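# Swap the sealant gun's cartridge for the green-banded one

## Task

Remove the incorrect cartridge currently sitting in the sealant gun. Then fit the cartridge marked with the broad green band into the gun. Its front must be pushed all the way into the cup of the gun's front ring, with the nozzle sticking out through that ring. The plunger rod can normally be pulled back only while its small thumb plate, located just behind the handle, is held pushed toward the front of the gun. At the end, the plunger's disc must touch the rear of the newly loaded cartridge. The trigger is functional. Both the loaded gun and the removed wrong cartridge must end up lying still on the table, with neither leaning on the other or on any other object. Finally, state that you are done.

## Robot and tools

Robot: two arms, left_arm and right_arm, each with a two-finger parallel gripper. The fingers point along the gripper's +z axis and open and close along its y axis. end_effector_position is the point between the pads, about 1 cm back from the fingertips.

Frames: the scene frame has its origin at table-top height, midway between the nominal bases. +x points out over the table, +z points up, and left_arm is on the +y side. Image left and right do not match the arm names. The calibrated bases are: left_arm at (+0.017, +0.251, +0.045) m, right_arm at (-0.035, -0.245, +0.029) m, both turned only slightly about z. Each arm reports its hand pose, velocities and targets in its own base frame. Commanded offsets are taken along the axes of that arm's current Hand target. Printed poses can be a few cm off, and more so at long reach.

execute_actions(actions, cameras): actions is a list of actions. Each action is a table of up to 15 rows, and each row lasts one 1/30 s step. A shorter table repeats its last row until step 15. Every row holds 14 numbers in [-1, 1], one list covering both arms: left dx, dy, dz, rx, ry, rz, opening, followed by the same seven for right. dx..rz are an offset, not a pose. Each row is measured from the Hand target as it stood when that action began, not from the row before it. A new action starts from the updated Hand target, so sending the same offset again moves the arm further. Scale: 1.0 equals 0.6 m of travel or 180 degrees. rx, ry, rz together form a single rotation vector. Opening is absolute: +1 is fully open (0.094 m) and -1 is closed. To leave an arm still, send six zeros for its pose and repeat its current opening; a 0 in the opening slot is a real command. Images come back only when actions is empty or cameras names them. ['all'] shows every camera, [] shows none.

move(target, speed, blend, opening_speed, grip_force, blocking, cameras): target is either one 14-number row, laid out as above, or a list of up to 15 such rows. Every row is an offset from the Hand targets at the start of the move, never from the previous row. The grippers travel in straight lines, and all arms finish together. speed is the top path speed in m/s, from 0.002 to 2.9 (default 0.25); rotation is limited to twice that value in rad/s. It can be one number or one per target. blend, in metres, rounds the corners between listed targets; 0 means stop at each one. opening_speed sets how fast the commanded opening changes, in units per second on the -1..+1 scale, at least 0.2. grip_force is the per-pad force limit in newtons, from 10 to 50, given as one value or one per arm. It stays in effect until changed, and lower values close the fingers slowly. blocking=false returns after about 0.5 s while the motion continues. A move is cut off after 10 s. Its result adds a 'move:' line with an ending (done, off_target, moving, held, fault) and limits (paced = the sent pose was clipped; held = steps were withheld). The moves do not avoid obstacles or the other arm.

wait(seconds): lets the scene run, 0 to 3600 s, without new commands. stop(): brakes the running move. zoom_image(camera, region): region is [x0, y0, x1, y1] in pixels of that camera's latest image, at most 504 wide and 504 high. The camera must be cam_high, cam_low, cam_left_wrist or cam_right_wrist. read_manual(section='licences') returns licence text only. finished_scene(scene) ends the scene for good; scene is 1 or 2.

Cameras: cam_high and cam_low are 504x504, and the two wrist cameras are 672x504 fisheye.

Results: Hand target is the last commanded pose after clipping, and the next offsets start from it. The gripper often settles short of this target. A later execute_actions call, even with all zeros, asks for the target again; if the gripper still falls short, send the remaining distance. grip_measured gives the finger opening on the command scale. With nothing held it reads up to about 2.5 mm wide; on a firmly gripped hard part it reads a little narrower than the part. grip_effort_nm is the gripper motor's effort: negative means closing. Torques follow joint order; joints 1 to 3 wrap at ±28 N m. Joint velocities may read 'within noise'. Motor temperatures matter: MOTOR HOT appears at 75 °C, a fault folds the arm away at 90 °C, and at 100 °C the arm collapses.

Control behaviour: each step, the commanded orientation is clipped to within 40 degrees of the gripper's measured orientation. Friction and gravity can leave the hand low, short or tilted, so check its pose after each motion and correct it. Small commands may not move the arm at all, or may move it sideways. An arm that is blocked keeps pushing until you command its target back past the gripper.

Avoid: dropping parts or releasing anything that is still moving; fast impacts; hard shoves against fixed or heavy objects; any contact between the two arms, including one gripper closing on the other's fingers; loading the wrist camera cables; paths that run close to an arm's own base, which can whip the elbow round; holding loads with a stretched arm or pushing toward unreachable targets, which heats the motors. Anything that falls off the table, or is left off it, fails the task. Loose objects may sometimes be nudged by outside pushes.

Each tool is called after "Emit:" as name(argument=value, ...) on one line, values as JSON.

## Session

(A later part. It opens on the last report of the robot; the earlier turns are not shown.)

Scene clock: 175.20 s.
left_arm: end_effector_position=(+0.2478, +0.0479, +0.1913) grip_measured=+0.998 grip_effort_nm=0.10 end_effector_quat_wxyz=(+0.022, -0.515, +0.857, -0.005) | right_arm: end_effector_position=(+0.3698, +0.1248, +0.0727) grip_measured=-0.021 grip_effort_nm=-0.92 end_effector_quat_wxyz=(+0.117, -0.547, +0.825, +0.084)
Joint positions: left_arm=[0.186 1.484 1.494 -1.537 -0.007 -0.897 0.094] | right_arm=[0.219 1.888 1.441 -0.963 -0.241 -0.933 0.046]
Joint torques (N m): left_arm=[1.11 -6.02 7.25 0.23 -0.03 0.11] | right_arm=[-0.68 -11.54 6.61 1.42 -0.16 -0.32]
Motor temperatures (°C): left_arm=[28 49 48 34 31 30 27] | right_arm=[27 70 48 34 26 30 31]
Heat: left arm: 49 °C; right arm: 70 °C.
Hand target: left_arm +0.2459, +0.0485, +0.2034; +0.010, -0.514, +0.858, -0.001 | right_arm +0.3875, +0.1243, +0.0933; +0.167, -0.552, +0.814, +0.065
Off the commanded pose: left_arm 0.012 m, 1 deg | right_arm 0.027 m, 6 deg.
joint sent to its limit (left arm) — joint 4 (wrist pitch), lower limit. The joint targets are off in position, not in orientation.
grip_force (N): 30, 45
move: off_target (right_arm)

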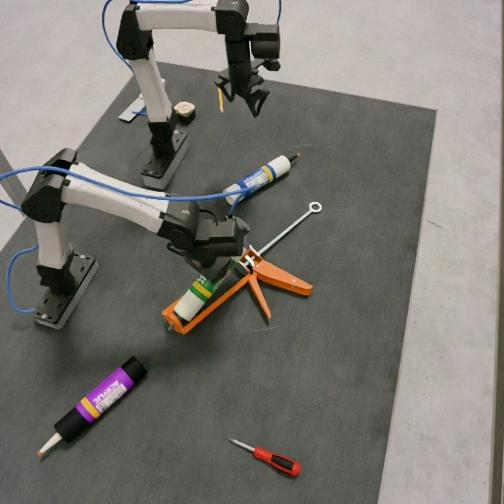

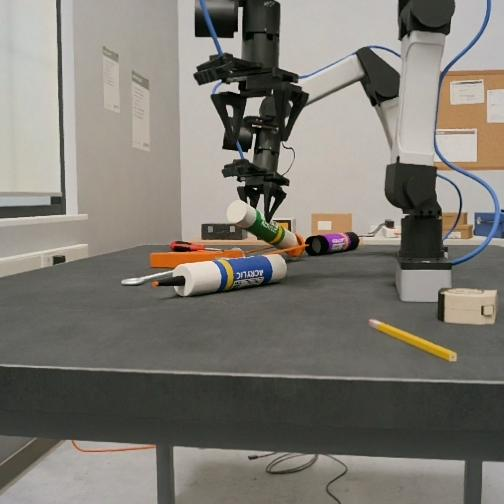

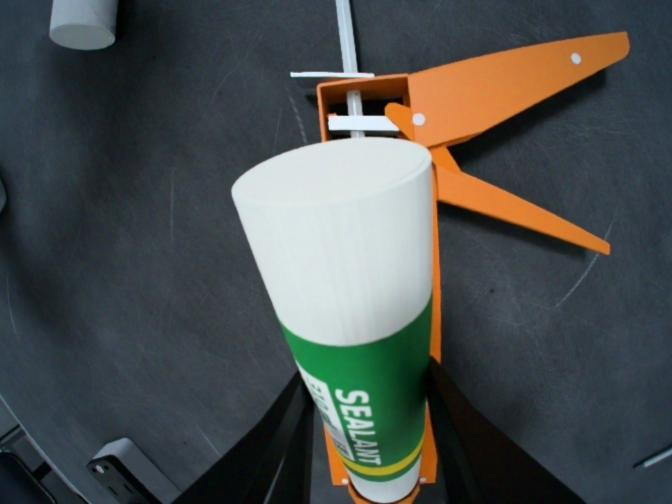

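Emit:
move(target=[0,0,0,0,0,0,1,0.031,0.002,0.029,0.0,0.034,0,-0.1], speed=0.05, cameras=["cam_high","cam_low","cam_right_wrist"])

Emit:
zoom_image(camera="cam_low", region=[200, 180, 330, 275])

Emit:
zoom_image(camera="cam_high", region=[145, 240, 265, 350])

Scene clock: 177.33 s.
left_arm: end_effector_position=(+0.2478, +0.0479, +0.1913) grip_measured=+0.998 grip_effort_nm=0.10 end_effector_quat_wxyz=(+0.022, -0.515, +0.857, -0.005) | right_arm: end_effector_position=(+0.3715, +0.1132, +0.0649) grip_measured=-0.021 grip_effort_nm=-0.92 end_effector_quat_wxyz=(+0.100, -0.548, +0.829, +0.051)
Joint positions: left_arm=[0.186 1.484 1.494 -1.537 -0.007 -0.897 0.094] | right_arm=[0.222 1.895 1.431 -0.955 -0.166 -0.933 0.046]
Joint torques (N m): left_arm=[1.1 -6.04 7.27 0.23 -0.03 0.11] | right_arm=[0.29 -8.81 6.39 1.26 0.06 -0.3]
Motor temperatures (°C): left_arm=[28 49 48 34 31 30 27] | right_arm=[27 70 48 34 26 30 31]
Heat: left arm: 49 °C; right arm: 70 °C.
Hand target: left_arm +0.2459, +0.0485, +0.2034; +0.010, -0.514, +0.858, -0.001 | right_arm +0.3836, +0.1135, +0.0705; +0.123, -0.555, +0.822, +0.035
Off the commanded pose: left_arm 0.012 m, 1 deg | right_arm 0.013 m, 3 deg.
joint sent to its limit (left arm) — joint 4 (wrist pitch), lower limit. The joint targets are off in position, not in orientation.
grip_force (N): 30, 45
move: off_target (right_arm)

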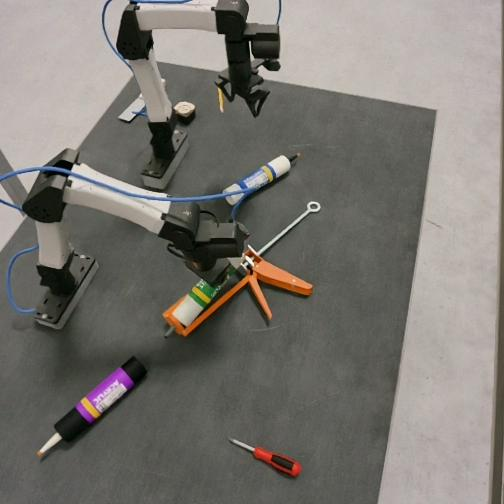

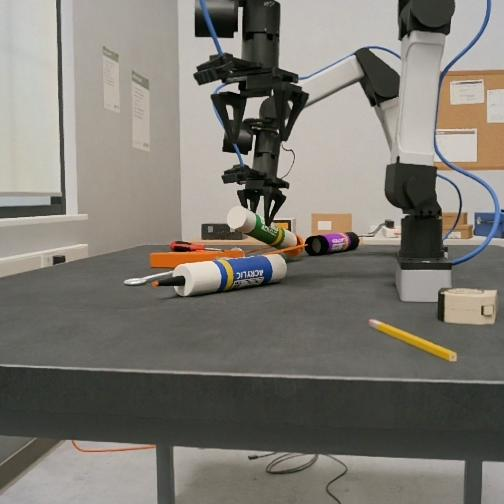

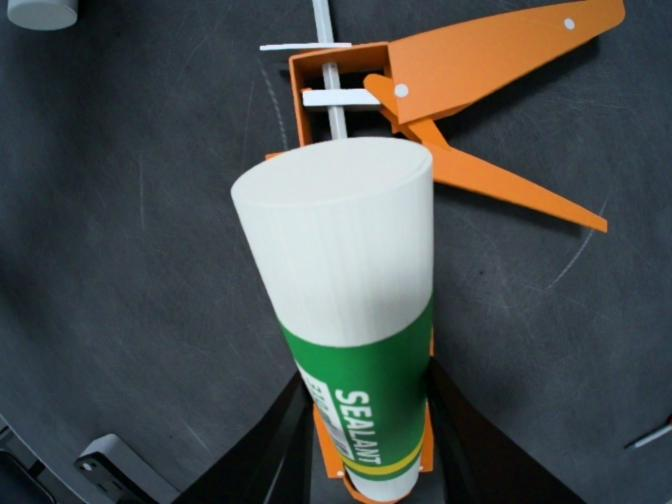

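Scaled by 3.877 from the camera's image (finer frame: 720x720).

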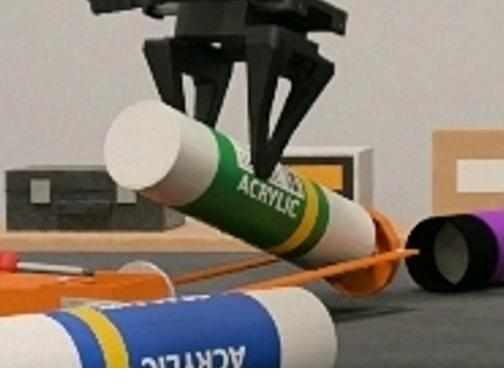

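Scaled by 4.200 from the camera's image (finer frame: 720x720).

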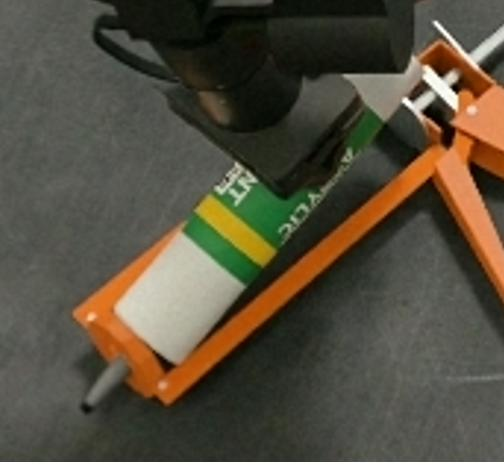

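Emit:
move(target=[0,0,0,0,0,0,1,0.0072,0.0024,0.029,0.0,0.0167,0,-0.1], speed=0.05, cameras=["cam_high","cam_low","cam_right_wrist"])

Emit:
zoom_image(camera="cam_low", region=[200, 180, 330, 275])

Emit:
zoom_image(camera="cam_high", region=[145, 240, 265, 350])

Scene clock: 184.77 s.
left_arm: end_effector_position=(+0.2478, +0.0479, +0.1913) grip_measured=+0.998 grip_effort_nm=0.10 end_effector_quat_wxyz=(+0.022, -0.515, +0.857, -0.005) | right_arm: end_effector_position=(+0.3698, +0.1085, +0.0465) grip_measured=-0.021 grip_effort_nm=-0.92 end_effector_quat_wxyz=(+0.073, -0.552, +0.830, +0.034)
Joint positions: left_arm=[0.186 1.484 1.494 -1.537 -0.007 -0.897 0.094] | right_arm=[0.234 1.935 1.421 -0.943 -0.114 -0.933 0.046]
Joint torques (N m): left_arm=[1.11 -6.04 7.27 0.22 -0.03 0.11] | right_arm=[0.4 -9.02 6.49 1.27 0.03 -0.14]
Motor temperatures (°C): left_arm=[28 48 48 34 30 30 27] | right_arm=[27 70 47 34 26 30 32]
Heat: left arm: 48 °C; right arm: 70 °C.
Hand target: left_arm +0.2459, +0.0485, +0.2034; +0.010, -0.514, +0.858, -0.001 | right_arm +0.3836, +0.1135, +0.0525; +0.101, -0.556, +0.825, +0.021
Off the commanded pose: left_arm 0.012 m, 1 deg | right_arm 0.016 m, 4 deg.
joint sent to its limit (left arm) — joint 4 (wrist pitch), lower limit. The joint targets are off in position, not in orientation.
grip_force (N): 30, 45
move: off_target (right_arm)

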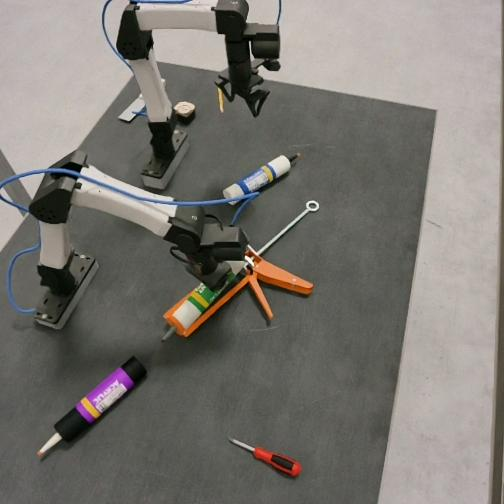

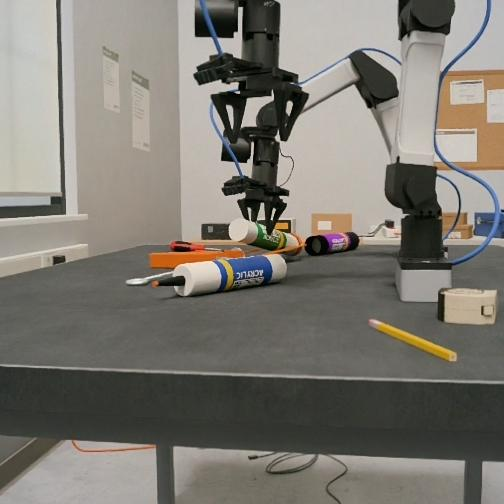

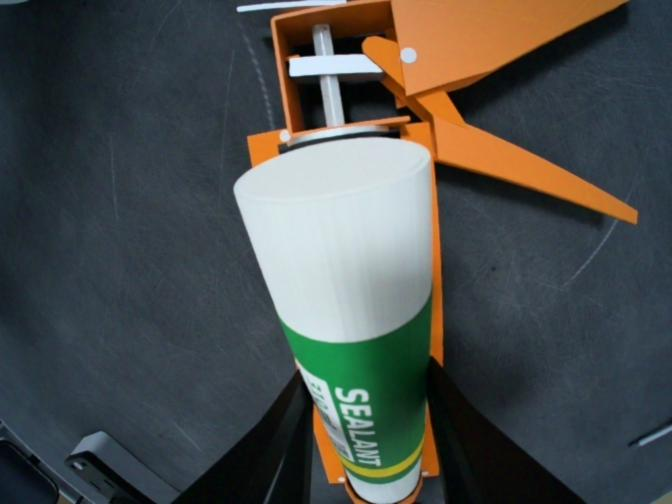

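Scaled by 3.877 from the camera's image (finer frame: 720x720).

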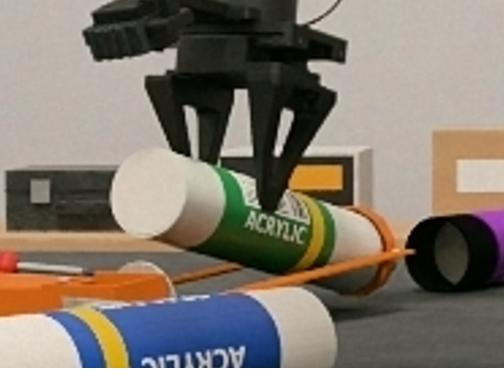

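Scaled by 4.200 from the camera's image (finer frame: 720x720).

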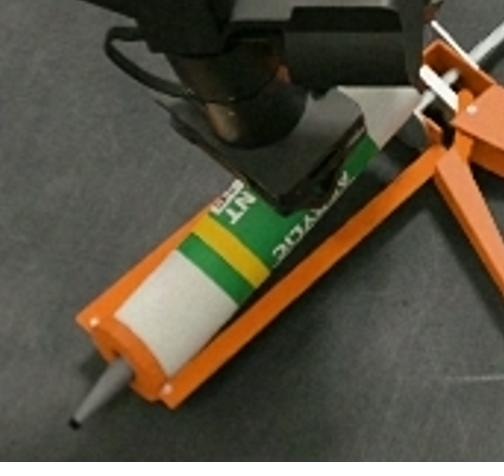

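Emit:
move(target=[0,0,0,0,0,0,1,0.0113,0.0026,0.0327,0.0,0.033,0,-0.1], speed=0.05, cameras=["cam_high","cam_low","cam_right_wrist"])

Emit:
zoom_image(camera="cam_low", region=[200, 180, 330, 275])

Emit:
zoom_image(camera="cam_high", region=[145, 240, 265, 350])

Scene clock: 186.80 s.
left_arm: end_effector_position=(+0.2478, +0.0479, +0.1913) grip_measured=+0.998 grip_effort_nm=0.10 end_effector_quat_wxyz=(+0.022, -0.515, +0.857, -0.005) | right_arm: end_effector_position=(+0.3668, +0.1092, +0.0228) grip_measured=-0.021 grip_effort_nm=-0.92 end_effector_quat_wxyz=(+0.034, -0.565, +0.824, +0.006)
Joint positions: left_arm=[0.186 1.484 1.494 -1.537 -0.007 -0.897 0.094] | right_arm=[0.274 1.998 1.421 -0.932 -0.034 -0.927 0.046]
Joint torques (N m): left_arm=[1.11 -6.02 7.27 0.23 -0.03 0.11] | right_arm=[0.31 -9.06 8.42 0.84 0.16 0]
Motor temperatures (°C): left_arm=[28 48 48 34 30 30 27] | right_arm=[27 70 47 34 26 30 32]
Heat: left arm: 48 °C; right arm: 70 °C.
Hand target: left_arm +0.2459, +0.0485, +0.2034; +0.010, -0.514, +0.858, -0.001 | right_arm +0.3826, +0.1108, +0.0319; +0.058, -0.556, +0.829, -0.008
Off the commanded pose: left_arm 0.012 m, 1 deg | right_arm 0.018 m, 3 deg.
joint sent to its limit (left arm) — joint 4 (wrist pitch), lower limit. The joint targets are off in position, not in orientation.
grip_force (N): 30, 45
move: off_target (right_arm)

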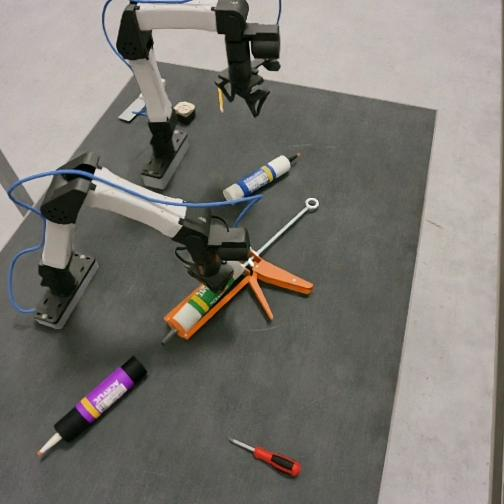

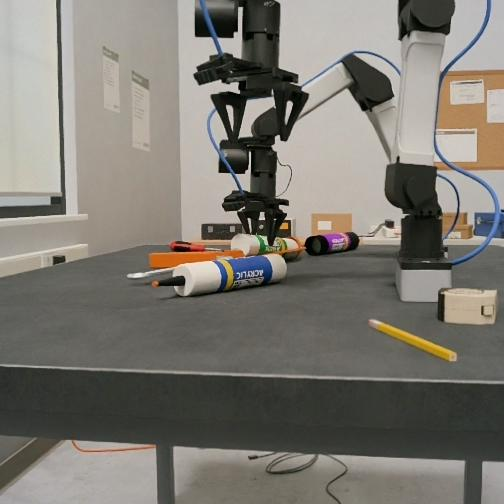

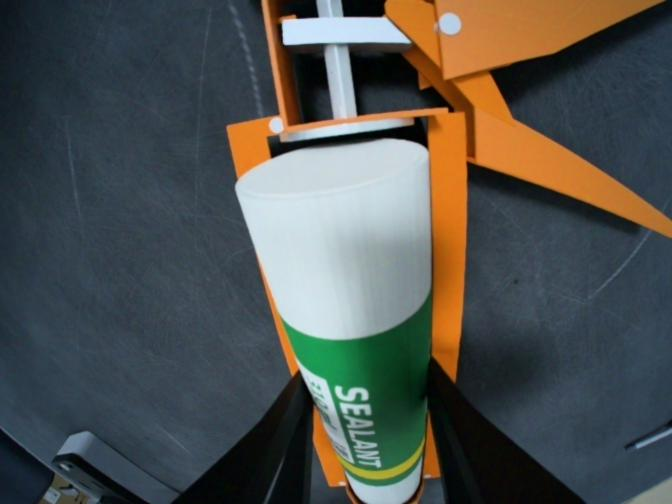

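Scaled by 3.877 from the camera's image (finer frame: 720x720).

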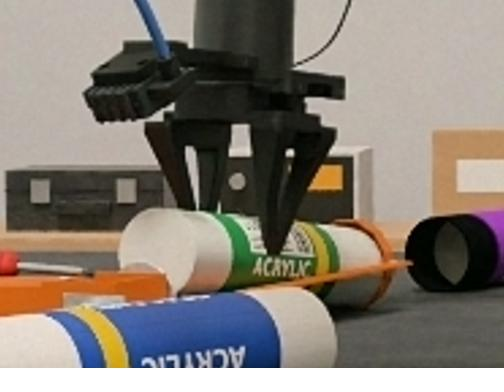

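Scaled by 4.200 from the camera's image (finer frame: 720x720).

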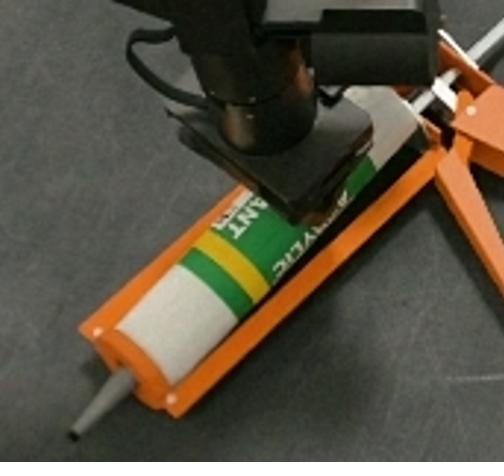

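Emit:
move(target=[0,0,0,0,0,0,1,0.0067,0.0015,0.023,0.0,0.028,0,-0.1], speed=0.05, cameras=["cam_high","cam_low","cam_right_wrist"])

Emit:
zoom_image(camera="cam_low", region=[200, 180, 330, 275])

Emit:
zoom_image(camera="cam_right_wrist", region=[210, 80, 480, 300])

Scene clock: 188.40 s.
left_arm: end_effector_position=(+0.2478, +0.0479, +0.1913) grip_measured=+0.998 grip_effort_nm=0.11 end_effector_quat_wxyz=(+0.022, -0.515, +0.857, -0.005) | right_arm: end_effector_position=(+0.3688, +0.1119, +0.0079) grip_measured=-0.021 grip_effort_nm=-0.92 end_effector_quat_wxyz=(+0.016, -0.560, +0.828, -0.011)
Joint positions: left_arm=[0.186 1.484 1.494 -1.537 -0.007 -0.897 0.094] | right_arm=[0.3 2.049 1.435 -0.92 0.012 -0.89 0.046]
Joint torques (N m): left_arm=[1.11 -6.02 7.27 0.22 -0.03 0.11] | right_arm=[0.14 -8.69 9.92 0.33 0.33 -0.02]
Motor temperatures (°C): left_arm=[28 47 48 34 30 30 27] | right_arm=[27 70 48 33 26 30 32]
Heat: left arm: 48 °C; right arm: 70 °C.
Hand target: left_arm +0.2459, +0.0485, +0.2034; +0.010, -0.514, +0.858, -0.001 | right_arm +0.3817, +0.1081, +0.0178; +0.022, -0.555, +0.831, -0.033
Off the commanded pose: left_arm 0.012 m, 1 deg | right_arm 0.017 m, 3 deg.
joint sent to its limit (left arm) — joint 4 (wrist pitch), lower limit. The joint targets are off in position, not in orientation.
grip_force (N): 30, 45
move: off_target (right_arm)

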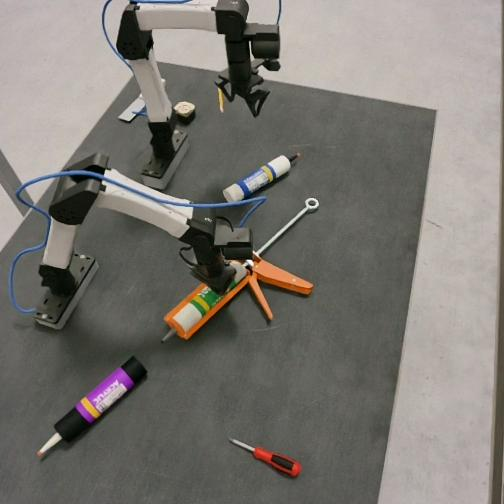

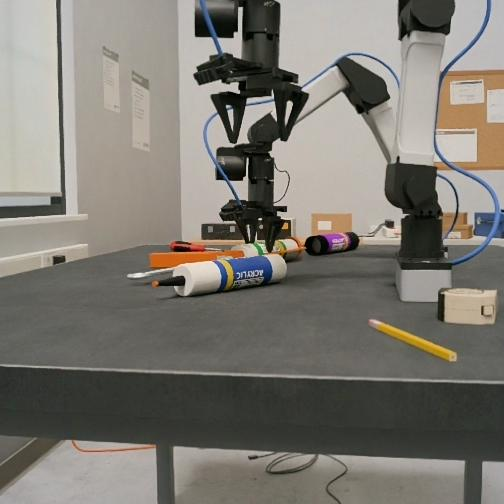

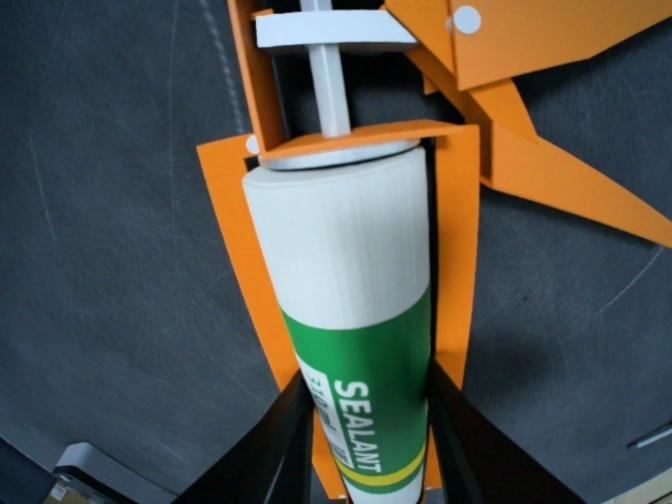

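Scaled by 3.877 from the camera's image (finer frame: 720x720).

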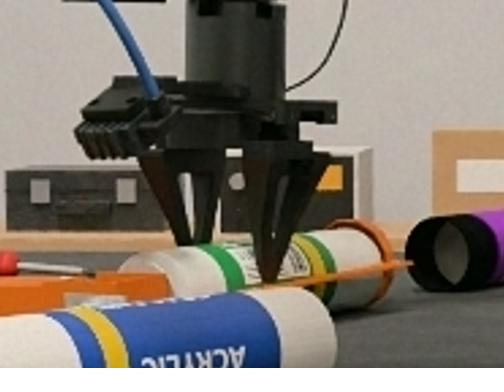

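Scaled by 1.867 from the camera's image (finer frame: 960x720).

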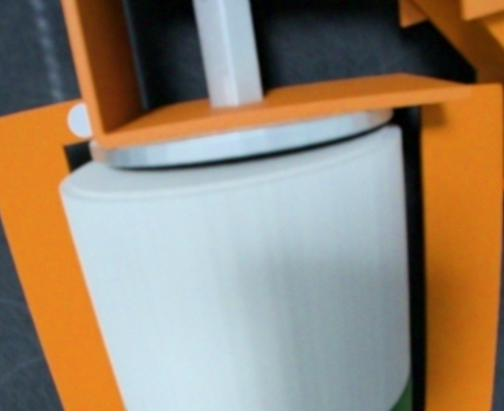

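Emit:
move(target=[0,0,0,0,0,0,1,0.0067,-0.0042,0.006,0.0,0.022,0.0056,-0.1], speed=0.05, cameras=["cam_high","cam_low","cam_right_wrist"])

Emit:
zoom_image(camera="cam_low", region=[200, 180, 330, 275])

Emit:
zoom_image(camera="cam_right_wrist", region=[210, 80, 480, 300])

Emit:
zoom_image(camera="cam_high", region=[145, 240, 265, 350])

Scene clock: 190.03 s.
left_arm: end_effector_position=(+0.2478, +0.0479, +0.1913) grip_measured=+0.998 grip_effort_nm=0.10 end_effector_quat_wxyz=(+0.022, -0.515, +0.857, -0.005) | right_arm: end_effector_position=(+0.3708, +0.1111, +0.0080) grip_measured=-0.021 grip_effort_nm=-0.92 end_effector_quat_wxyz=(-0.006, -0.557, +0.830, -0.023)
Joint positions: left_arm=[0.186 1.484 1.494 -1.537 -0.007 -0.897 0.094] | right_arm=[0.312 2.086 1.491 -0.975 0.048 -0.869 0.046]
Joint torques (N m): left_arm=[1.11 -6.02 7.27 0.22 -0.03 0.11] | right_arm=[0.03 -8.51 9.36 0.27 0.57 -0.02]
Motor temperatures (°C): left_arm=[28 47 48 34 30 30 27] | right_arm=[27 69 48 33 26 30 32]
Heat: left arm: 48 °C; right arm: 69 °C.
Hand target: left_arm +0.2459, +0.0485, +0.2034; +0.010, -0.514, +0.858, -0.001 | right_arm +0.3827, +0.1033, +0.0144; -0.006, -0.546, +0.836, -0.051
Off the commanded pose: left_arm 0.012 m, 1 deg | right_arm 0.016 m, 4 deg.
joint sent to its limit (left arm) — joint 4 (wrist pitch), lower limit. The joint targets are off in position, not in orientation.
grip_force (N): 30, 45
move: off_target (right_arm)

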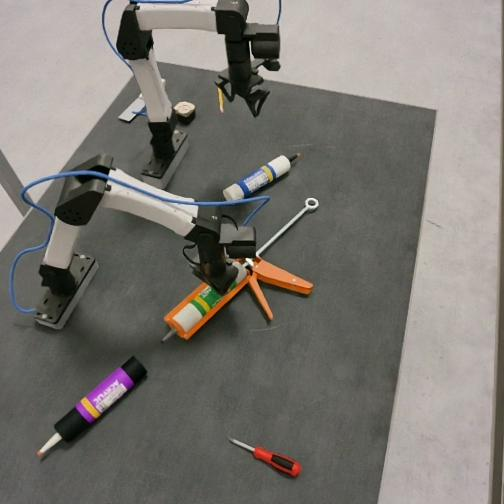

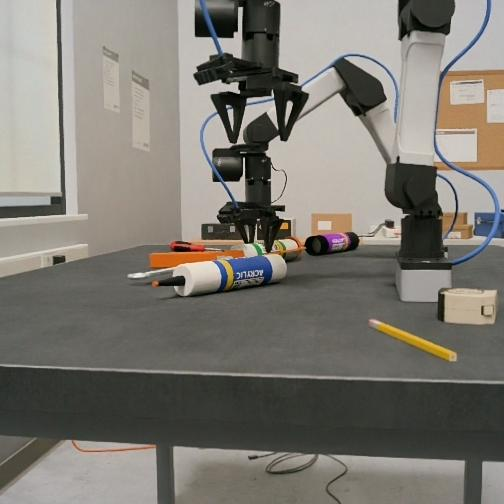

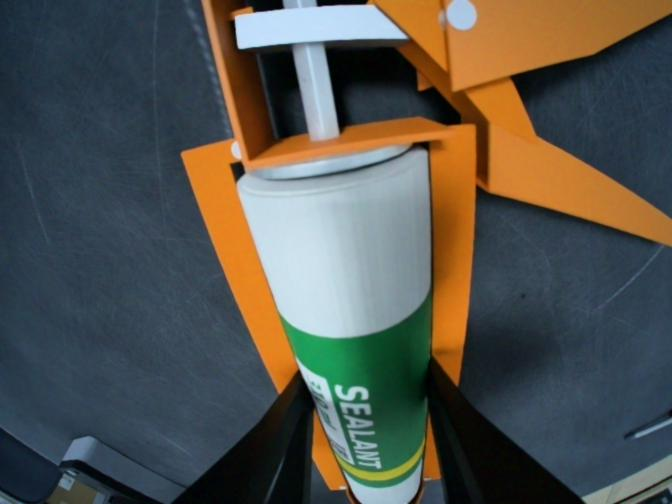

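Scaled by 3.877 from the camera's image (finer frame: 720x720).

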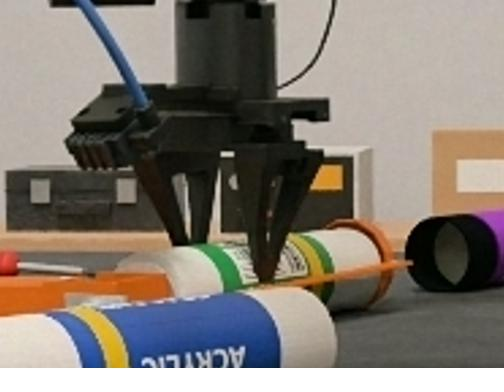

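Scaled by 1.867 from the camera's image (finer frame: 960x720).

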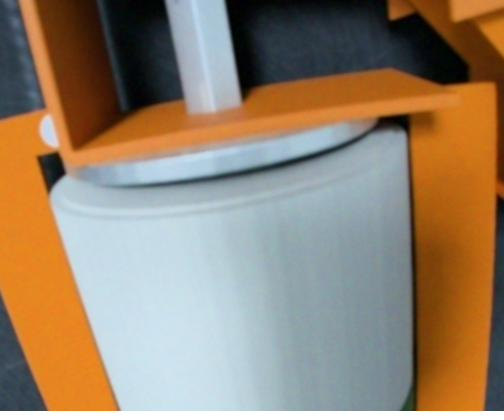

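Scaled by 4.200 from the camera's image (finer frame: 720x720).

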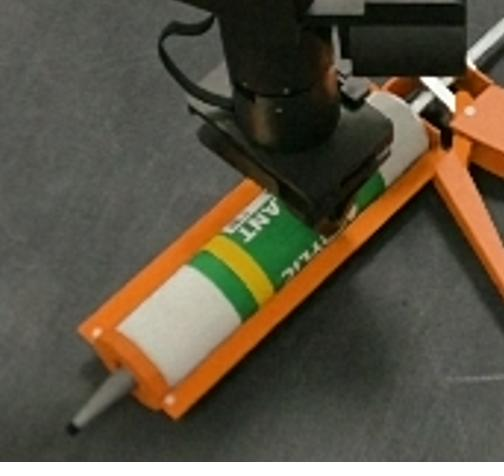

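Emit:
move(target=[0,0,0,0,0,0,1,0.03,0,0.0,0.0,0,0,-0.1], speed=0.06, cameras=["cam_high","cam_right_wrist"])

Emit:
zoom_image(camera="cam_right_wrist", region=[210, 80, 480, 300])

Emit:
zoom_image(camera="cam_high", region=[145, 240, 265, 350])

Scene clock: 191.10 s.
left_arm: end_effector_position=(+0.2478, +0.0479, +0.1913) grip_measured=+0.998 grip_effort_nm=0.10 end_effector_quat_wxyz=(+0.022, -0.515, +0.857, -0.005) | right_arm: end_effector_position=(+0.3722, +0.1072, +0.0076) grip_measured=-0.021 grip_effort_nm=-0.92 end_effector_quat_wxyz=(-0.005, -0.555, +0.832, -0.023)
Joint positions: left_arm=[0.186 1.484 1.494 -1.537 -0.007 -0.897 0.094] | right_arm=[0.302 2.086 1.49 -0.972 0.048 -0.875 0.046]
Joint torques (N m): left_arm=[1.11 -6.04 7.27 0.22 -0.03 0.11] | right_arm=[-1.98 -11.71 4.07 0.44 0.56 -0.29]
Motor temperatures (°C): left_arm=[28 47 48 33 30 30 27] | right_arm=[27 70 48 33 26 30 32]
Heat: left arm: 48 °C; right arm: 70 °C.
Hand target: left_arm +0.2459, +0.0485, +0.2034; +0.010, -0.514, +0.858, -0.001 | right_arm +0.3755, +0.0869, +0.0156; -0.006, -0.546, +0.836, -0.051
Off the commanded pose: left_arm 0.012 m, 1 deg | right_arm 0.022 m, 3 deg.
joint sent to its limit (left arm) — joint 4 (wrist pitch), lower limit. The joint targets are off in position, not in orientation.
grip_force (N): 30, 45
move: off_target (right_arm)

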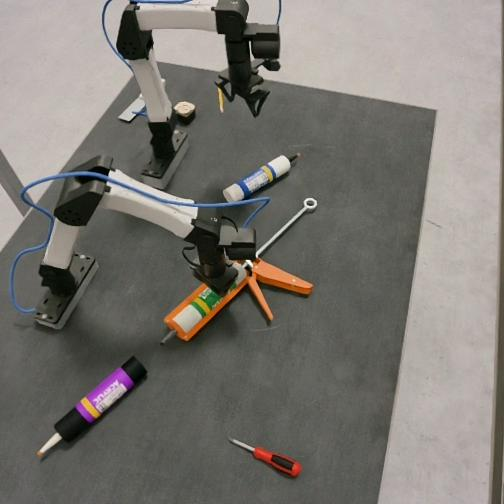

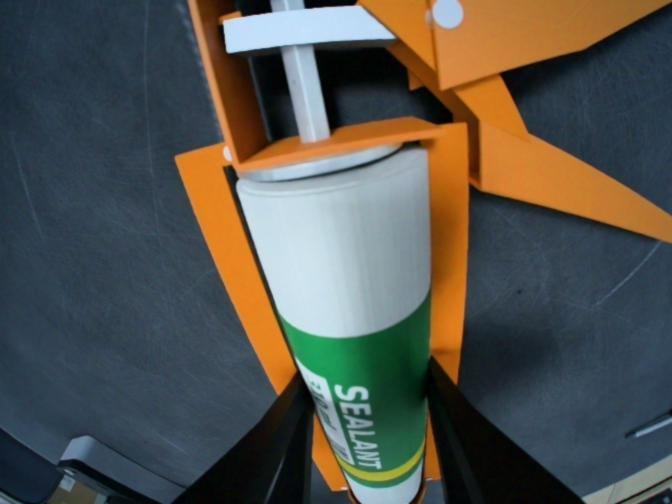

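Scaled by 1.867 from the camera's image (finer frame: 960x720).

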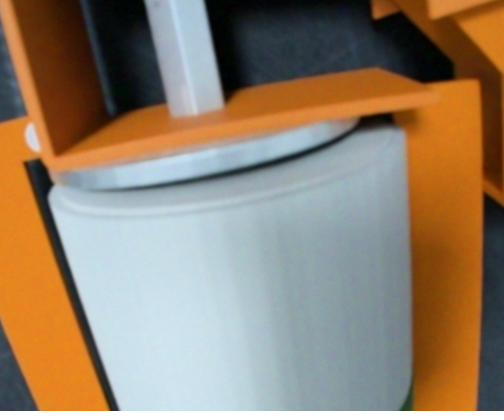

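Scaled by 4.200 from the camera's image (finer frame: 720x720).

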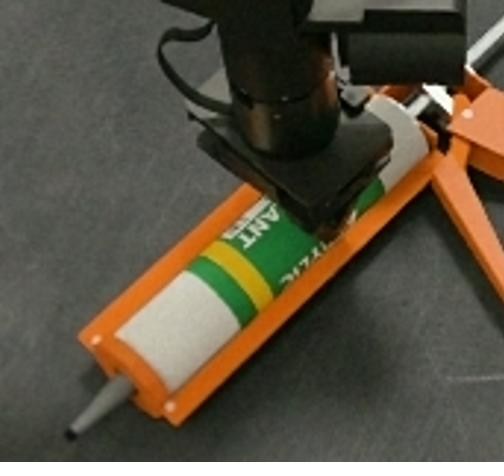

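Emit:
zoom_image(camera="cam_high", region=[155, 300, 205, 350])

Emit:
zoom_image(camera="cam_right_wrist", region=[300, 420, 480, 504])

Scaled by 10.080 from the camera's image (finer frame: 720x720).

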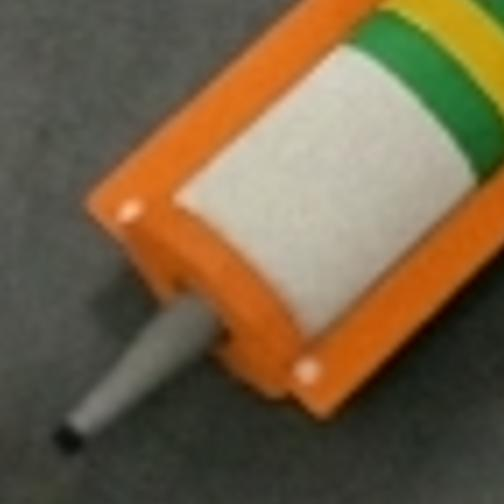

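Scaled by 2.800 from the camera's image (finer frame: 960x720).

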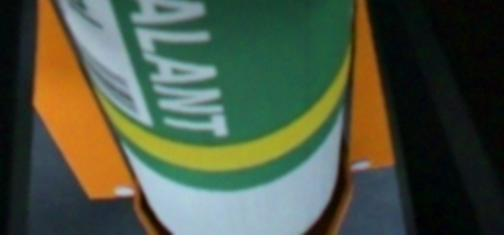

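Emit:
move(target=[0,0,0,0,0,0,1,0.012,0,-0.012,0.0,0,0,-0.1], speed=0.06, cameras=["cam_high","cam_right_wrist","cam_low"])

Emit:
zoom_image(camera="cam_right_wrist", region=[210, 80, 480, 300])

Emit:
zoom_image(camera="cam_high", region=[155, 300, 205, 350])

Emit:
zoom_image(camera="cam_low", region=[230, 225, 310, 275])

Scene clock: 193.70 s.
left_arm: end_effector_position=(+0.2478, +0.0479, +0.1913) grip_measured=+0.998 grip_effort_nm=0.10 end_effector_quat_wxyz=(+0.022, -0.515, +0.857, -0.005) | right_arm: end_effector_position=(+0.3704, +0.0998, +0.0077) grip_measured=-0.021 grip_effort_nm=-0.92 end_effector_quat_wxyz=(-0.008, -0.553, +0.833, -0.022)
Joint positions: left_arm=[0.186 1.484 1.494 -1.537 -0.007 -0.897 0.094] | right_arm=[0.285 2.076 1.476 -0.972 0.048 -0.889 0.046]
Joint torques (N m): left_arm=[1.11 -6.04 7.25 0.23 -0.03 0.11] | right_arm=[-1.63 -12.93 4.49 0.24 0.56 -0.28]
Motor temperatures (°C): left_arm=[28 47 49 33 30 30 27] | right_arm=[27 71 47 33 26 30 32]
Heat: left arm: 49 °C; right arm: 71 °C.
Hand target: left_arm +0.2459, +0.0485, +0.2034; +0.010, -0.514, +0.858, -0.001 | right_arm +0.3723, +0.0810, +0.0232; -0.006, -0.546, +0.836, -0.051
Off the commanded pose: left_arm 0.012 m, 1 deg | right_arm 0.024 m, 3 deg.
joint sent to its limit (left arm) — joint 4 (wrist pitch), lower limit. The joint targets are off in position, not in orientation.
grip_force (N): 30, 45
move: off_target (right_arm)
Images, in order (width x height): cam_high 504x504, cam_low 504x504, cam_right_wrist 672x504.

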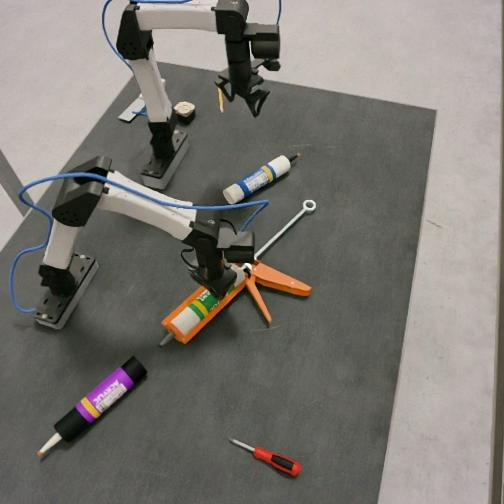

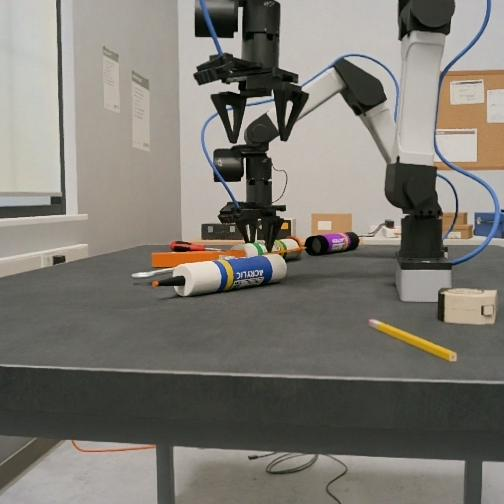

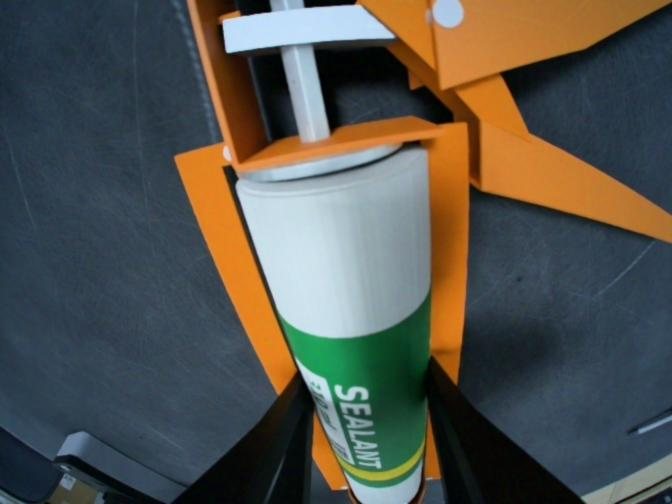

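Scaled by 1.867 from the camera's image (finer frame: 960x720).

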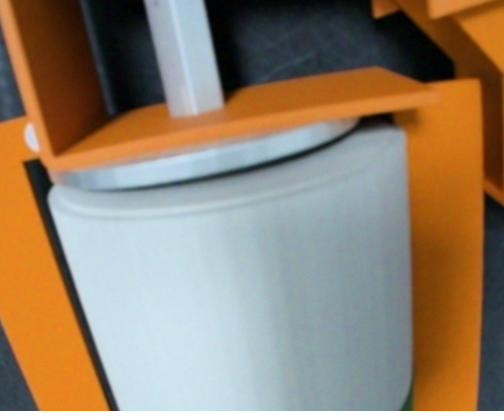

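Scaled by 10.080 from the camera's image (finer frame: 720x720).

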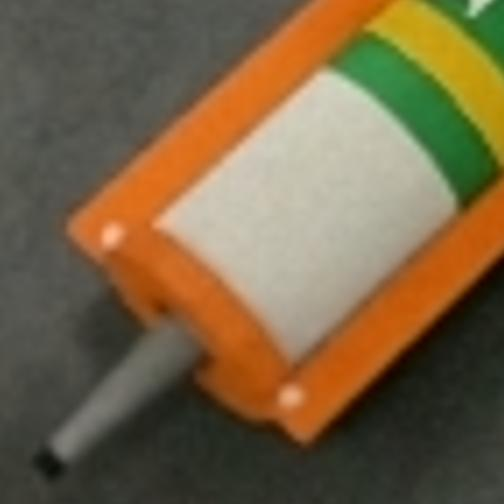

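Scaled by 6.300 from the camera's image (finer frame: 720x720).

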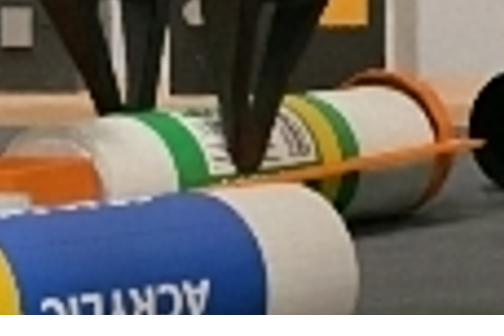

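Emit:
move(target=[0.032,-0.412,0.233,0,0,-0.0167,0.2,-0.02,0,0.012,0,0,0,-0.1], speed=0.3, cameras=["cam_left_wrist","cam_right_wrist"])

Scene clock: 197.27 s.
left_arm: end_effector_position=(+0.4553, -0.0865, +0.0672) grip_measured=+0.203 grip_effort_nm=-0.16 end_effector_quat_wxyz=(+0.012, -0.527, +0.850, -0.007) | right_arm: end_effector_position=(+0.3702, +0.1005, +0.0078) grip_measured=-0.021 grip_effort_nm=-0.93 end_effector_quat_wxyz=(-0.008, -0.555, +0.832, -0.024)
Joint positions: left_arm=[-0.19 2.346 2.157 -1.354 -0.005 -1.299 0.056] | right_arm=[0.288 2.076 1.476 -0.972 0.051 -0.889 0.046]
Joint torques (N m): left_arm=[0.25 -10.89 7.5 0.16 -0.13 -0.13] | right_arm=[0.06 -10.11 6.68 0.39 0.53 -0.07]
Motor temperatures (°C): left_arm=[28 47 49 33 30 30 27] | right_arm=[27 70 47 33 26 30 32]
Heat: left arm: 49 °C; right arm: 70 °C.
Hand target: left_arm +0.4573, -0.0838, +0.0662; +0.010, -0.536, +0.844, -0.001 | right_arm +0.3774, +0.0913, +0.0153; -0.006, -0.546, +0.836, -0.051
Off the commanded pose: left_arm 0.003 m, 1 deg | right_arm 0.014 m, 3 deg.
grip_force (N): 30, 45
move: off_target (right_arm)

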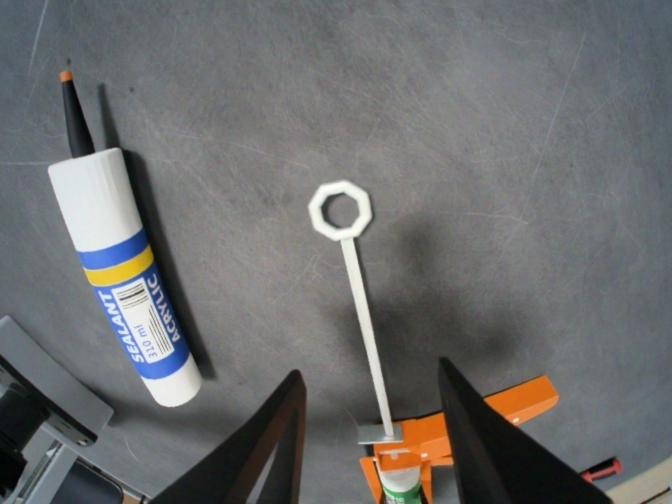

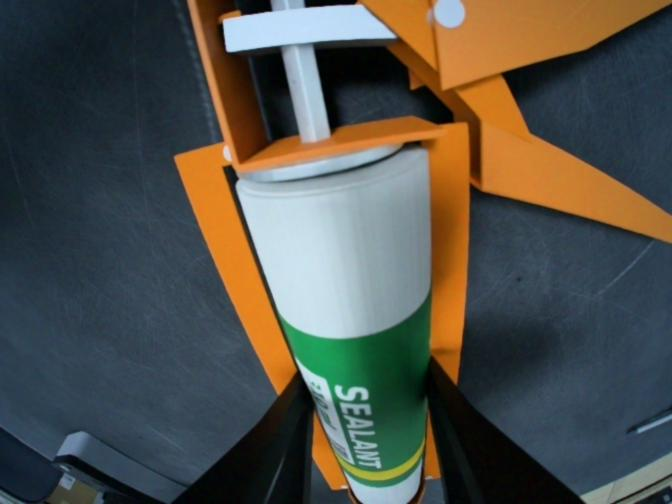

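Emit:
move(target=[[0.0067,-0.004,0.168,0,0,-0.011,0.2,0,0,0,0,0,0,-0.1],[0.0067,-0.004,0.168,0,0,-0.011,-0.95,0,0,0,0,0,0,-0.1]], speed=0.1, opening_speed=0.8, grip_force=[50, 45], cameras=["cam_left_wrist","cam_right_wrist"])

Scene clock: 201.40 s.
left_arm: end_effector_position=(+0.4553, -0.0862, -0.0249) grip_measured=-0.841 grip_effort_nm=-1.06 end_effector_quat_wxyz=(+0.005, -0.545, +0.839, +0.000) | right_arm: end_effector_position=(+0.3702, +0.1005, +0.0078) grip_measured=-0.021 grip_effort_nm=-0.92 end_effector_quat_wxyz=(-0.008, -0.555, +0.832, -0.024)
Joint positions: left_arm=[-0.19 2.418 1.916 -1.062 -0.007 -1.342 0.007] | right_arm=[0.288 2.076 1.476 -0.972 0.051 -0.889 0.046]
Joint torques (N m): left_arm=[-0.16 -11.41 4.68 0.73 -0.13 -0.13] | right_arm=[0.05 -10.11 6.69 0.39 0.53 -0.07]
Motor temperatures (°C): left_arm=[28 48 48 33 30 30 27] | right_arm=[27 70 47 32 26 30 32]
Heat: left arm: 48 °C; right arm: 70 °C.
Hand target: left_arm +0.4596, -0.0876, -0.0346; +0.010, -0.551, +0.835, -0.001 | right_arm +0.3774, +0.0913, +0.0153; -0.006, -0.546, +0.836, -0.051
Off the commanded pose: left_arm 0.011 m, 1 deg | right_arm 0.014 m, 3 deg.
grip_force (N): 50, 45
move: off_target (left_arm); target 2's new opening was sent with left_arm's hand 0.011 m and 1 deg from that target

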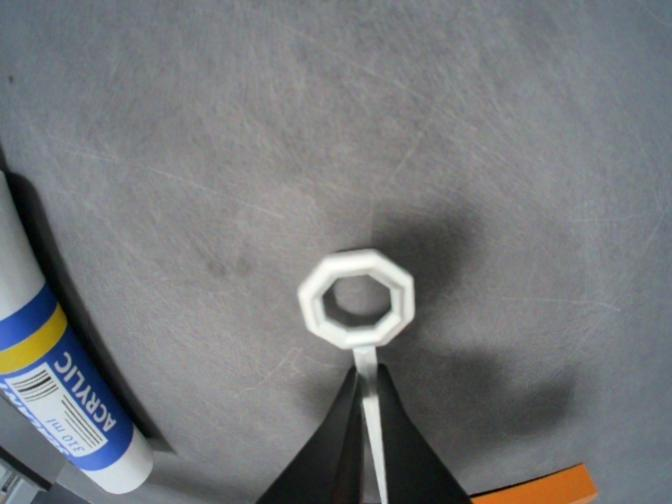

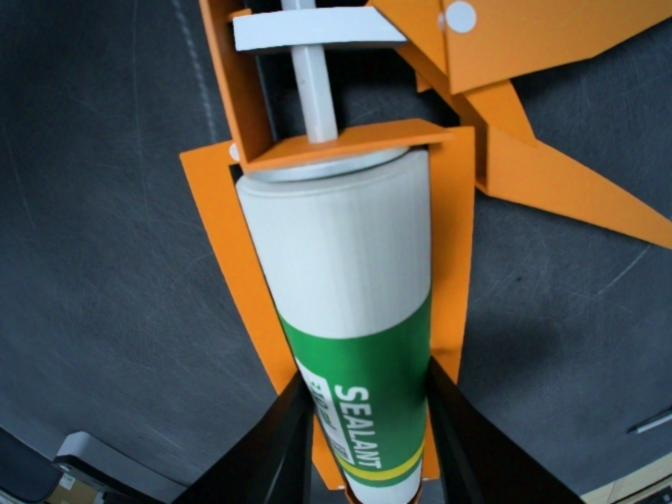

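Emit:
move(target=[-0.03,0,0,0,0,0,-0.95,0.07,0,0,0,0,0,-0.1], speed=0.06, cameras=["cam_high","cam_right_wrist"])

Emit:
zoom_image(camera="cam_right_wrist", region=[210, 80, 480, 300])

Emit:
zoom_image(camera="cam_high", region=[155, 300, 205, 350])

Scene clock: 202.93 s.
left_arm: end_effector_position=(+0.4529, -0.0930, -0.0269) grip_measured=-0.841 grip_effort_nm=-1.06 end_effector_quat_wxyz=(-0.010, -0.545, +0.838, -0.011) | right_arm: end_effector_position=(+0.3721, +0.0883, +0.0080) grip_measured=-0.021 grip_effort_nm=-0.93 end_effector_quat_wxyz=(+0.027, -0.555, +0.831, -0.024)
Joint positions: left_arm=[-0.191 2.422 1.916 -1.063 0.03 -1.345 0.007] | right_arm=[0.245 2.012 1.378 -0.869 0.026 -0.935 0.046]
Joint torques (N m): left_arm=[2.95 -10.54 6.79 0.56 -0.5 0.19] | right_arm=[-3.64 -11.96 3.84 -0.02 0.75 -0.39]
Motor temperatures (°C): left_arm=[28 48 48 33 30 30 27] | right_arm=[27 70 47 32 26 30 32]
Heat: left arm: 48 °C; right arm: 70 °C.
Hand target: left_arm +0.4667, -0.0711, -0.0343; +0.010, -0.551, +0.835, -0.001 | right_arm +0.3605, +0.0529, +0.0181; -0.006, -0.546, +0.836, -0.051
Off the commanded pose: left_arm 0.027 m, 3 deg | right_arm 0.039 m, 5 deg.
grip_force (N): 50, 45
move: off_target (left_arm, right_arm)

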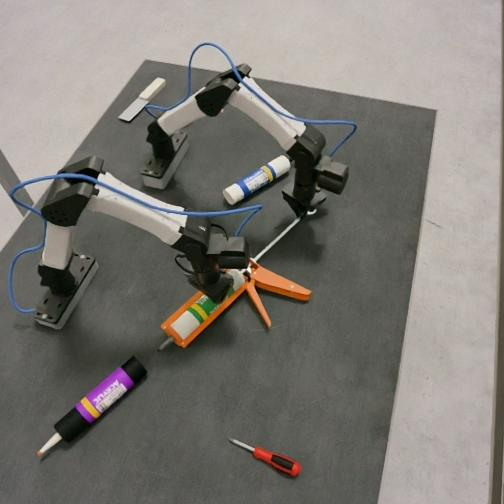

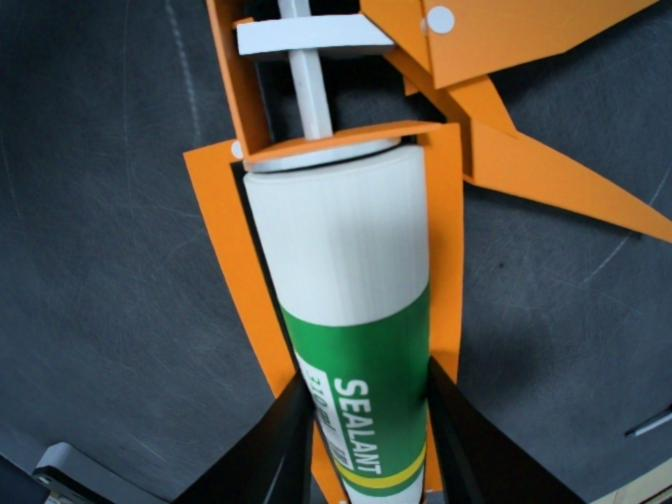

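Scaled by 1.867 from the camera's image (finer frame: 960x720).

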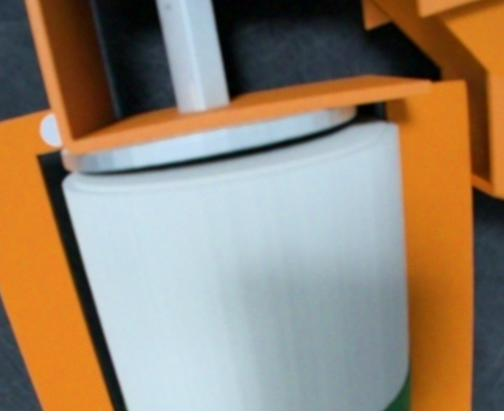

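Scaled by 10.080 from the camera's image (finer frame: 720x720).

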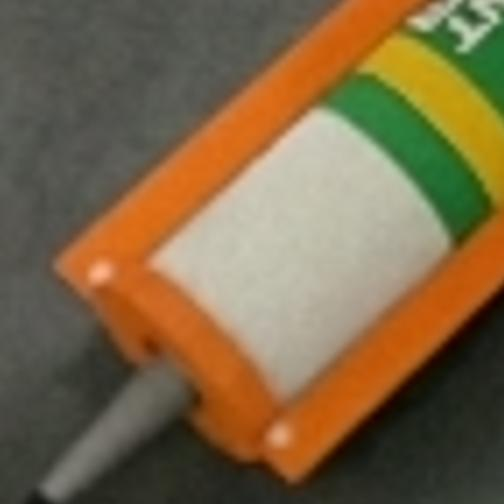

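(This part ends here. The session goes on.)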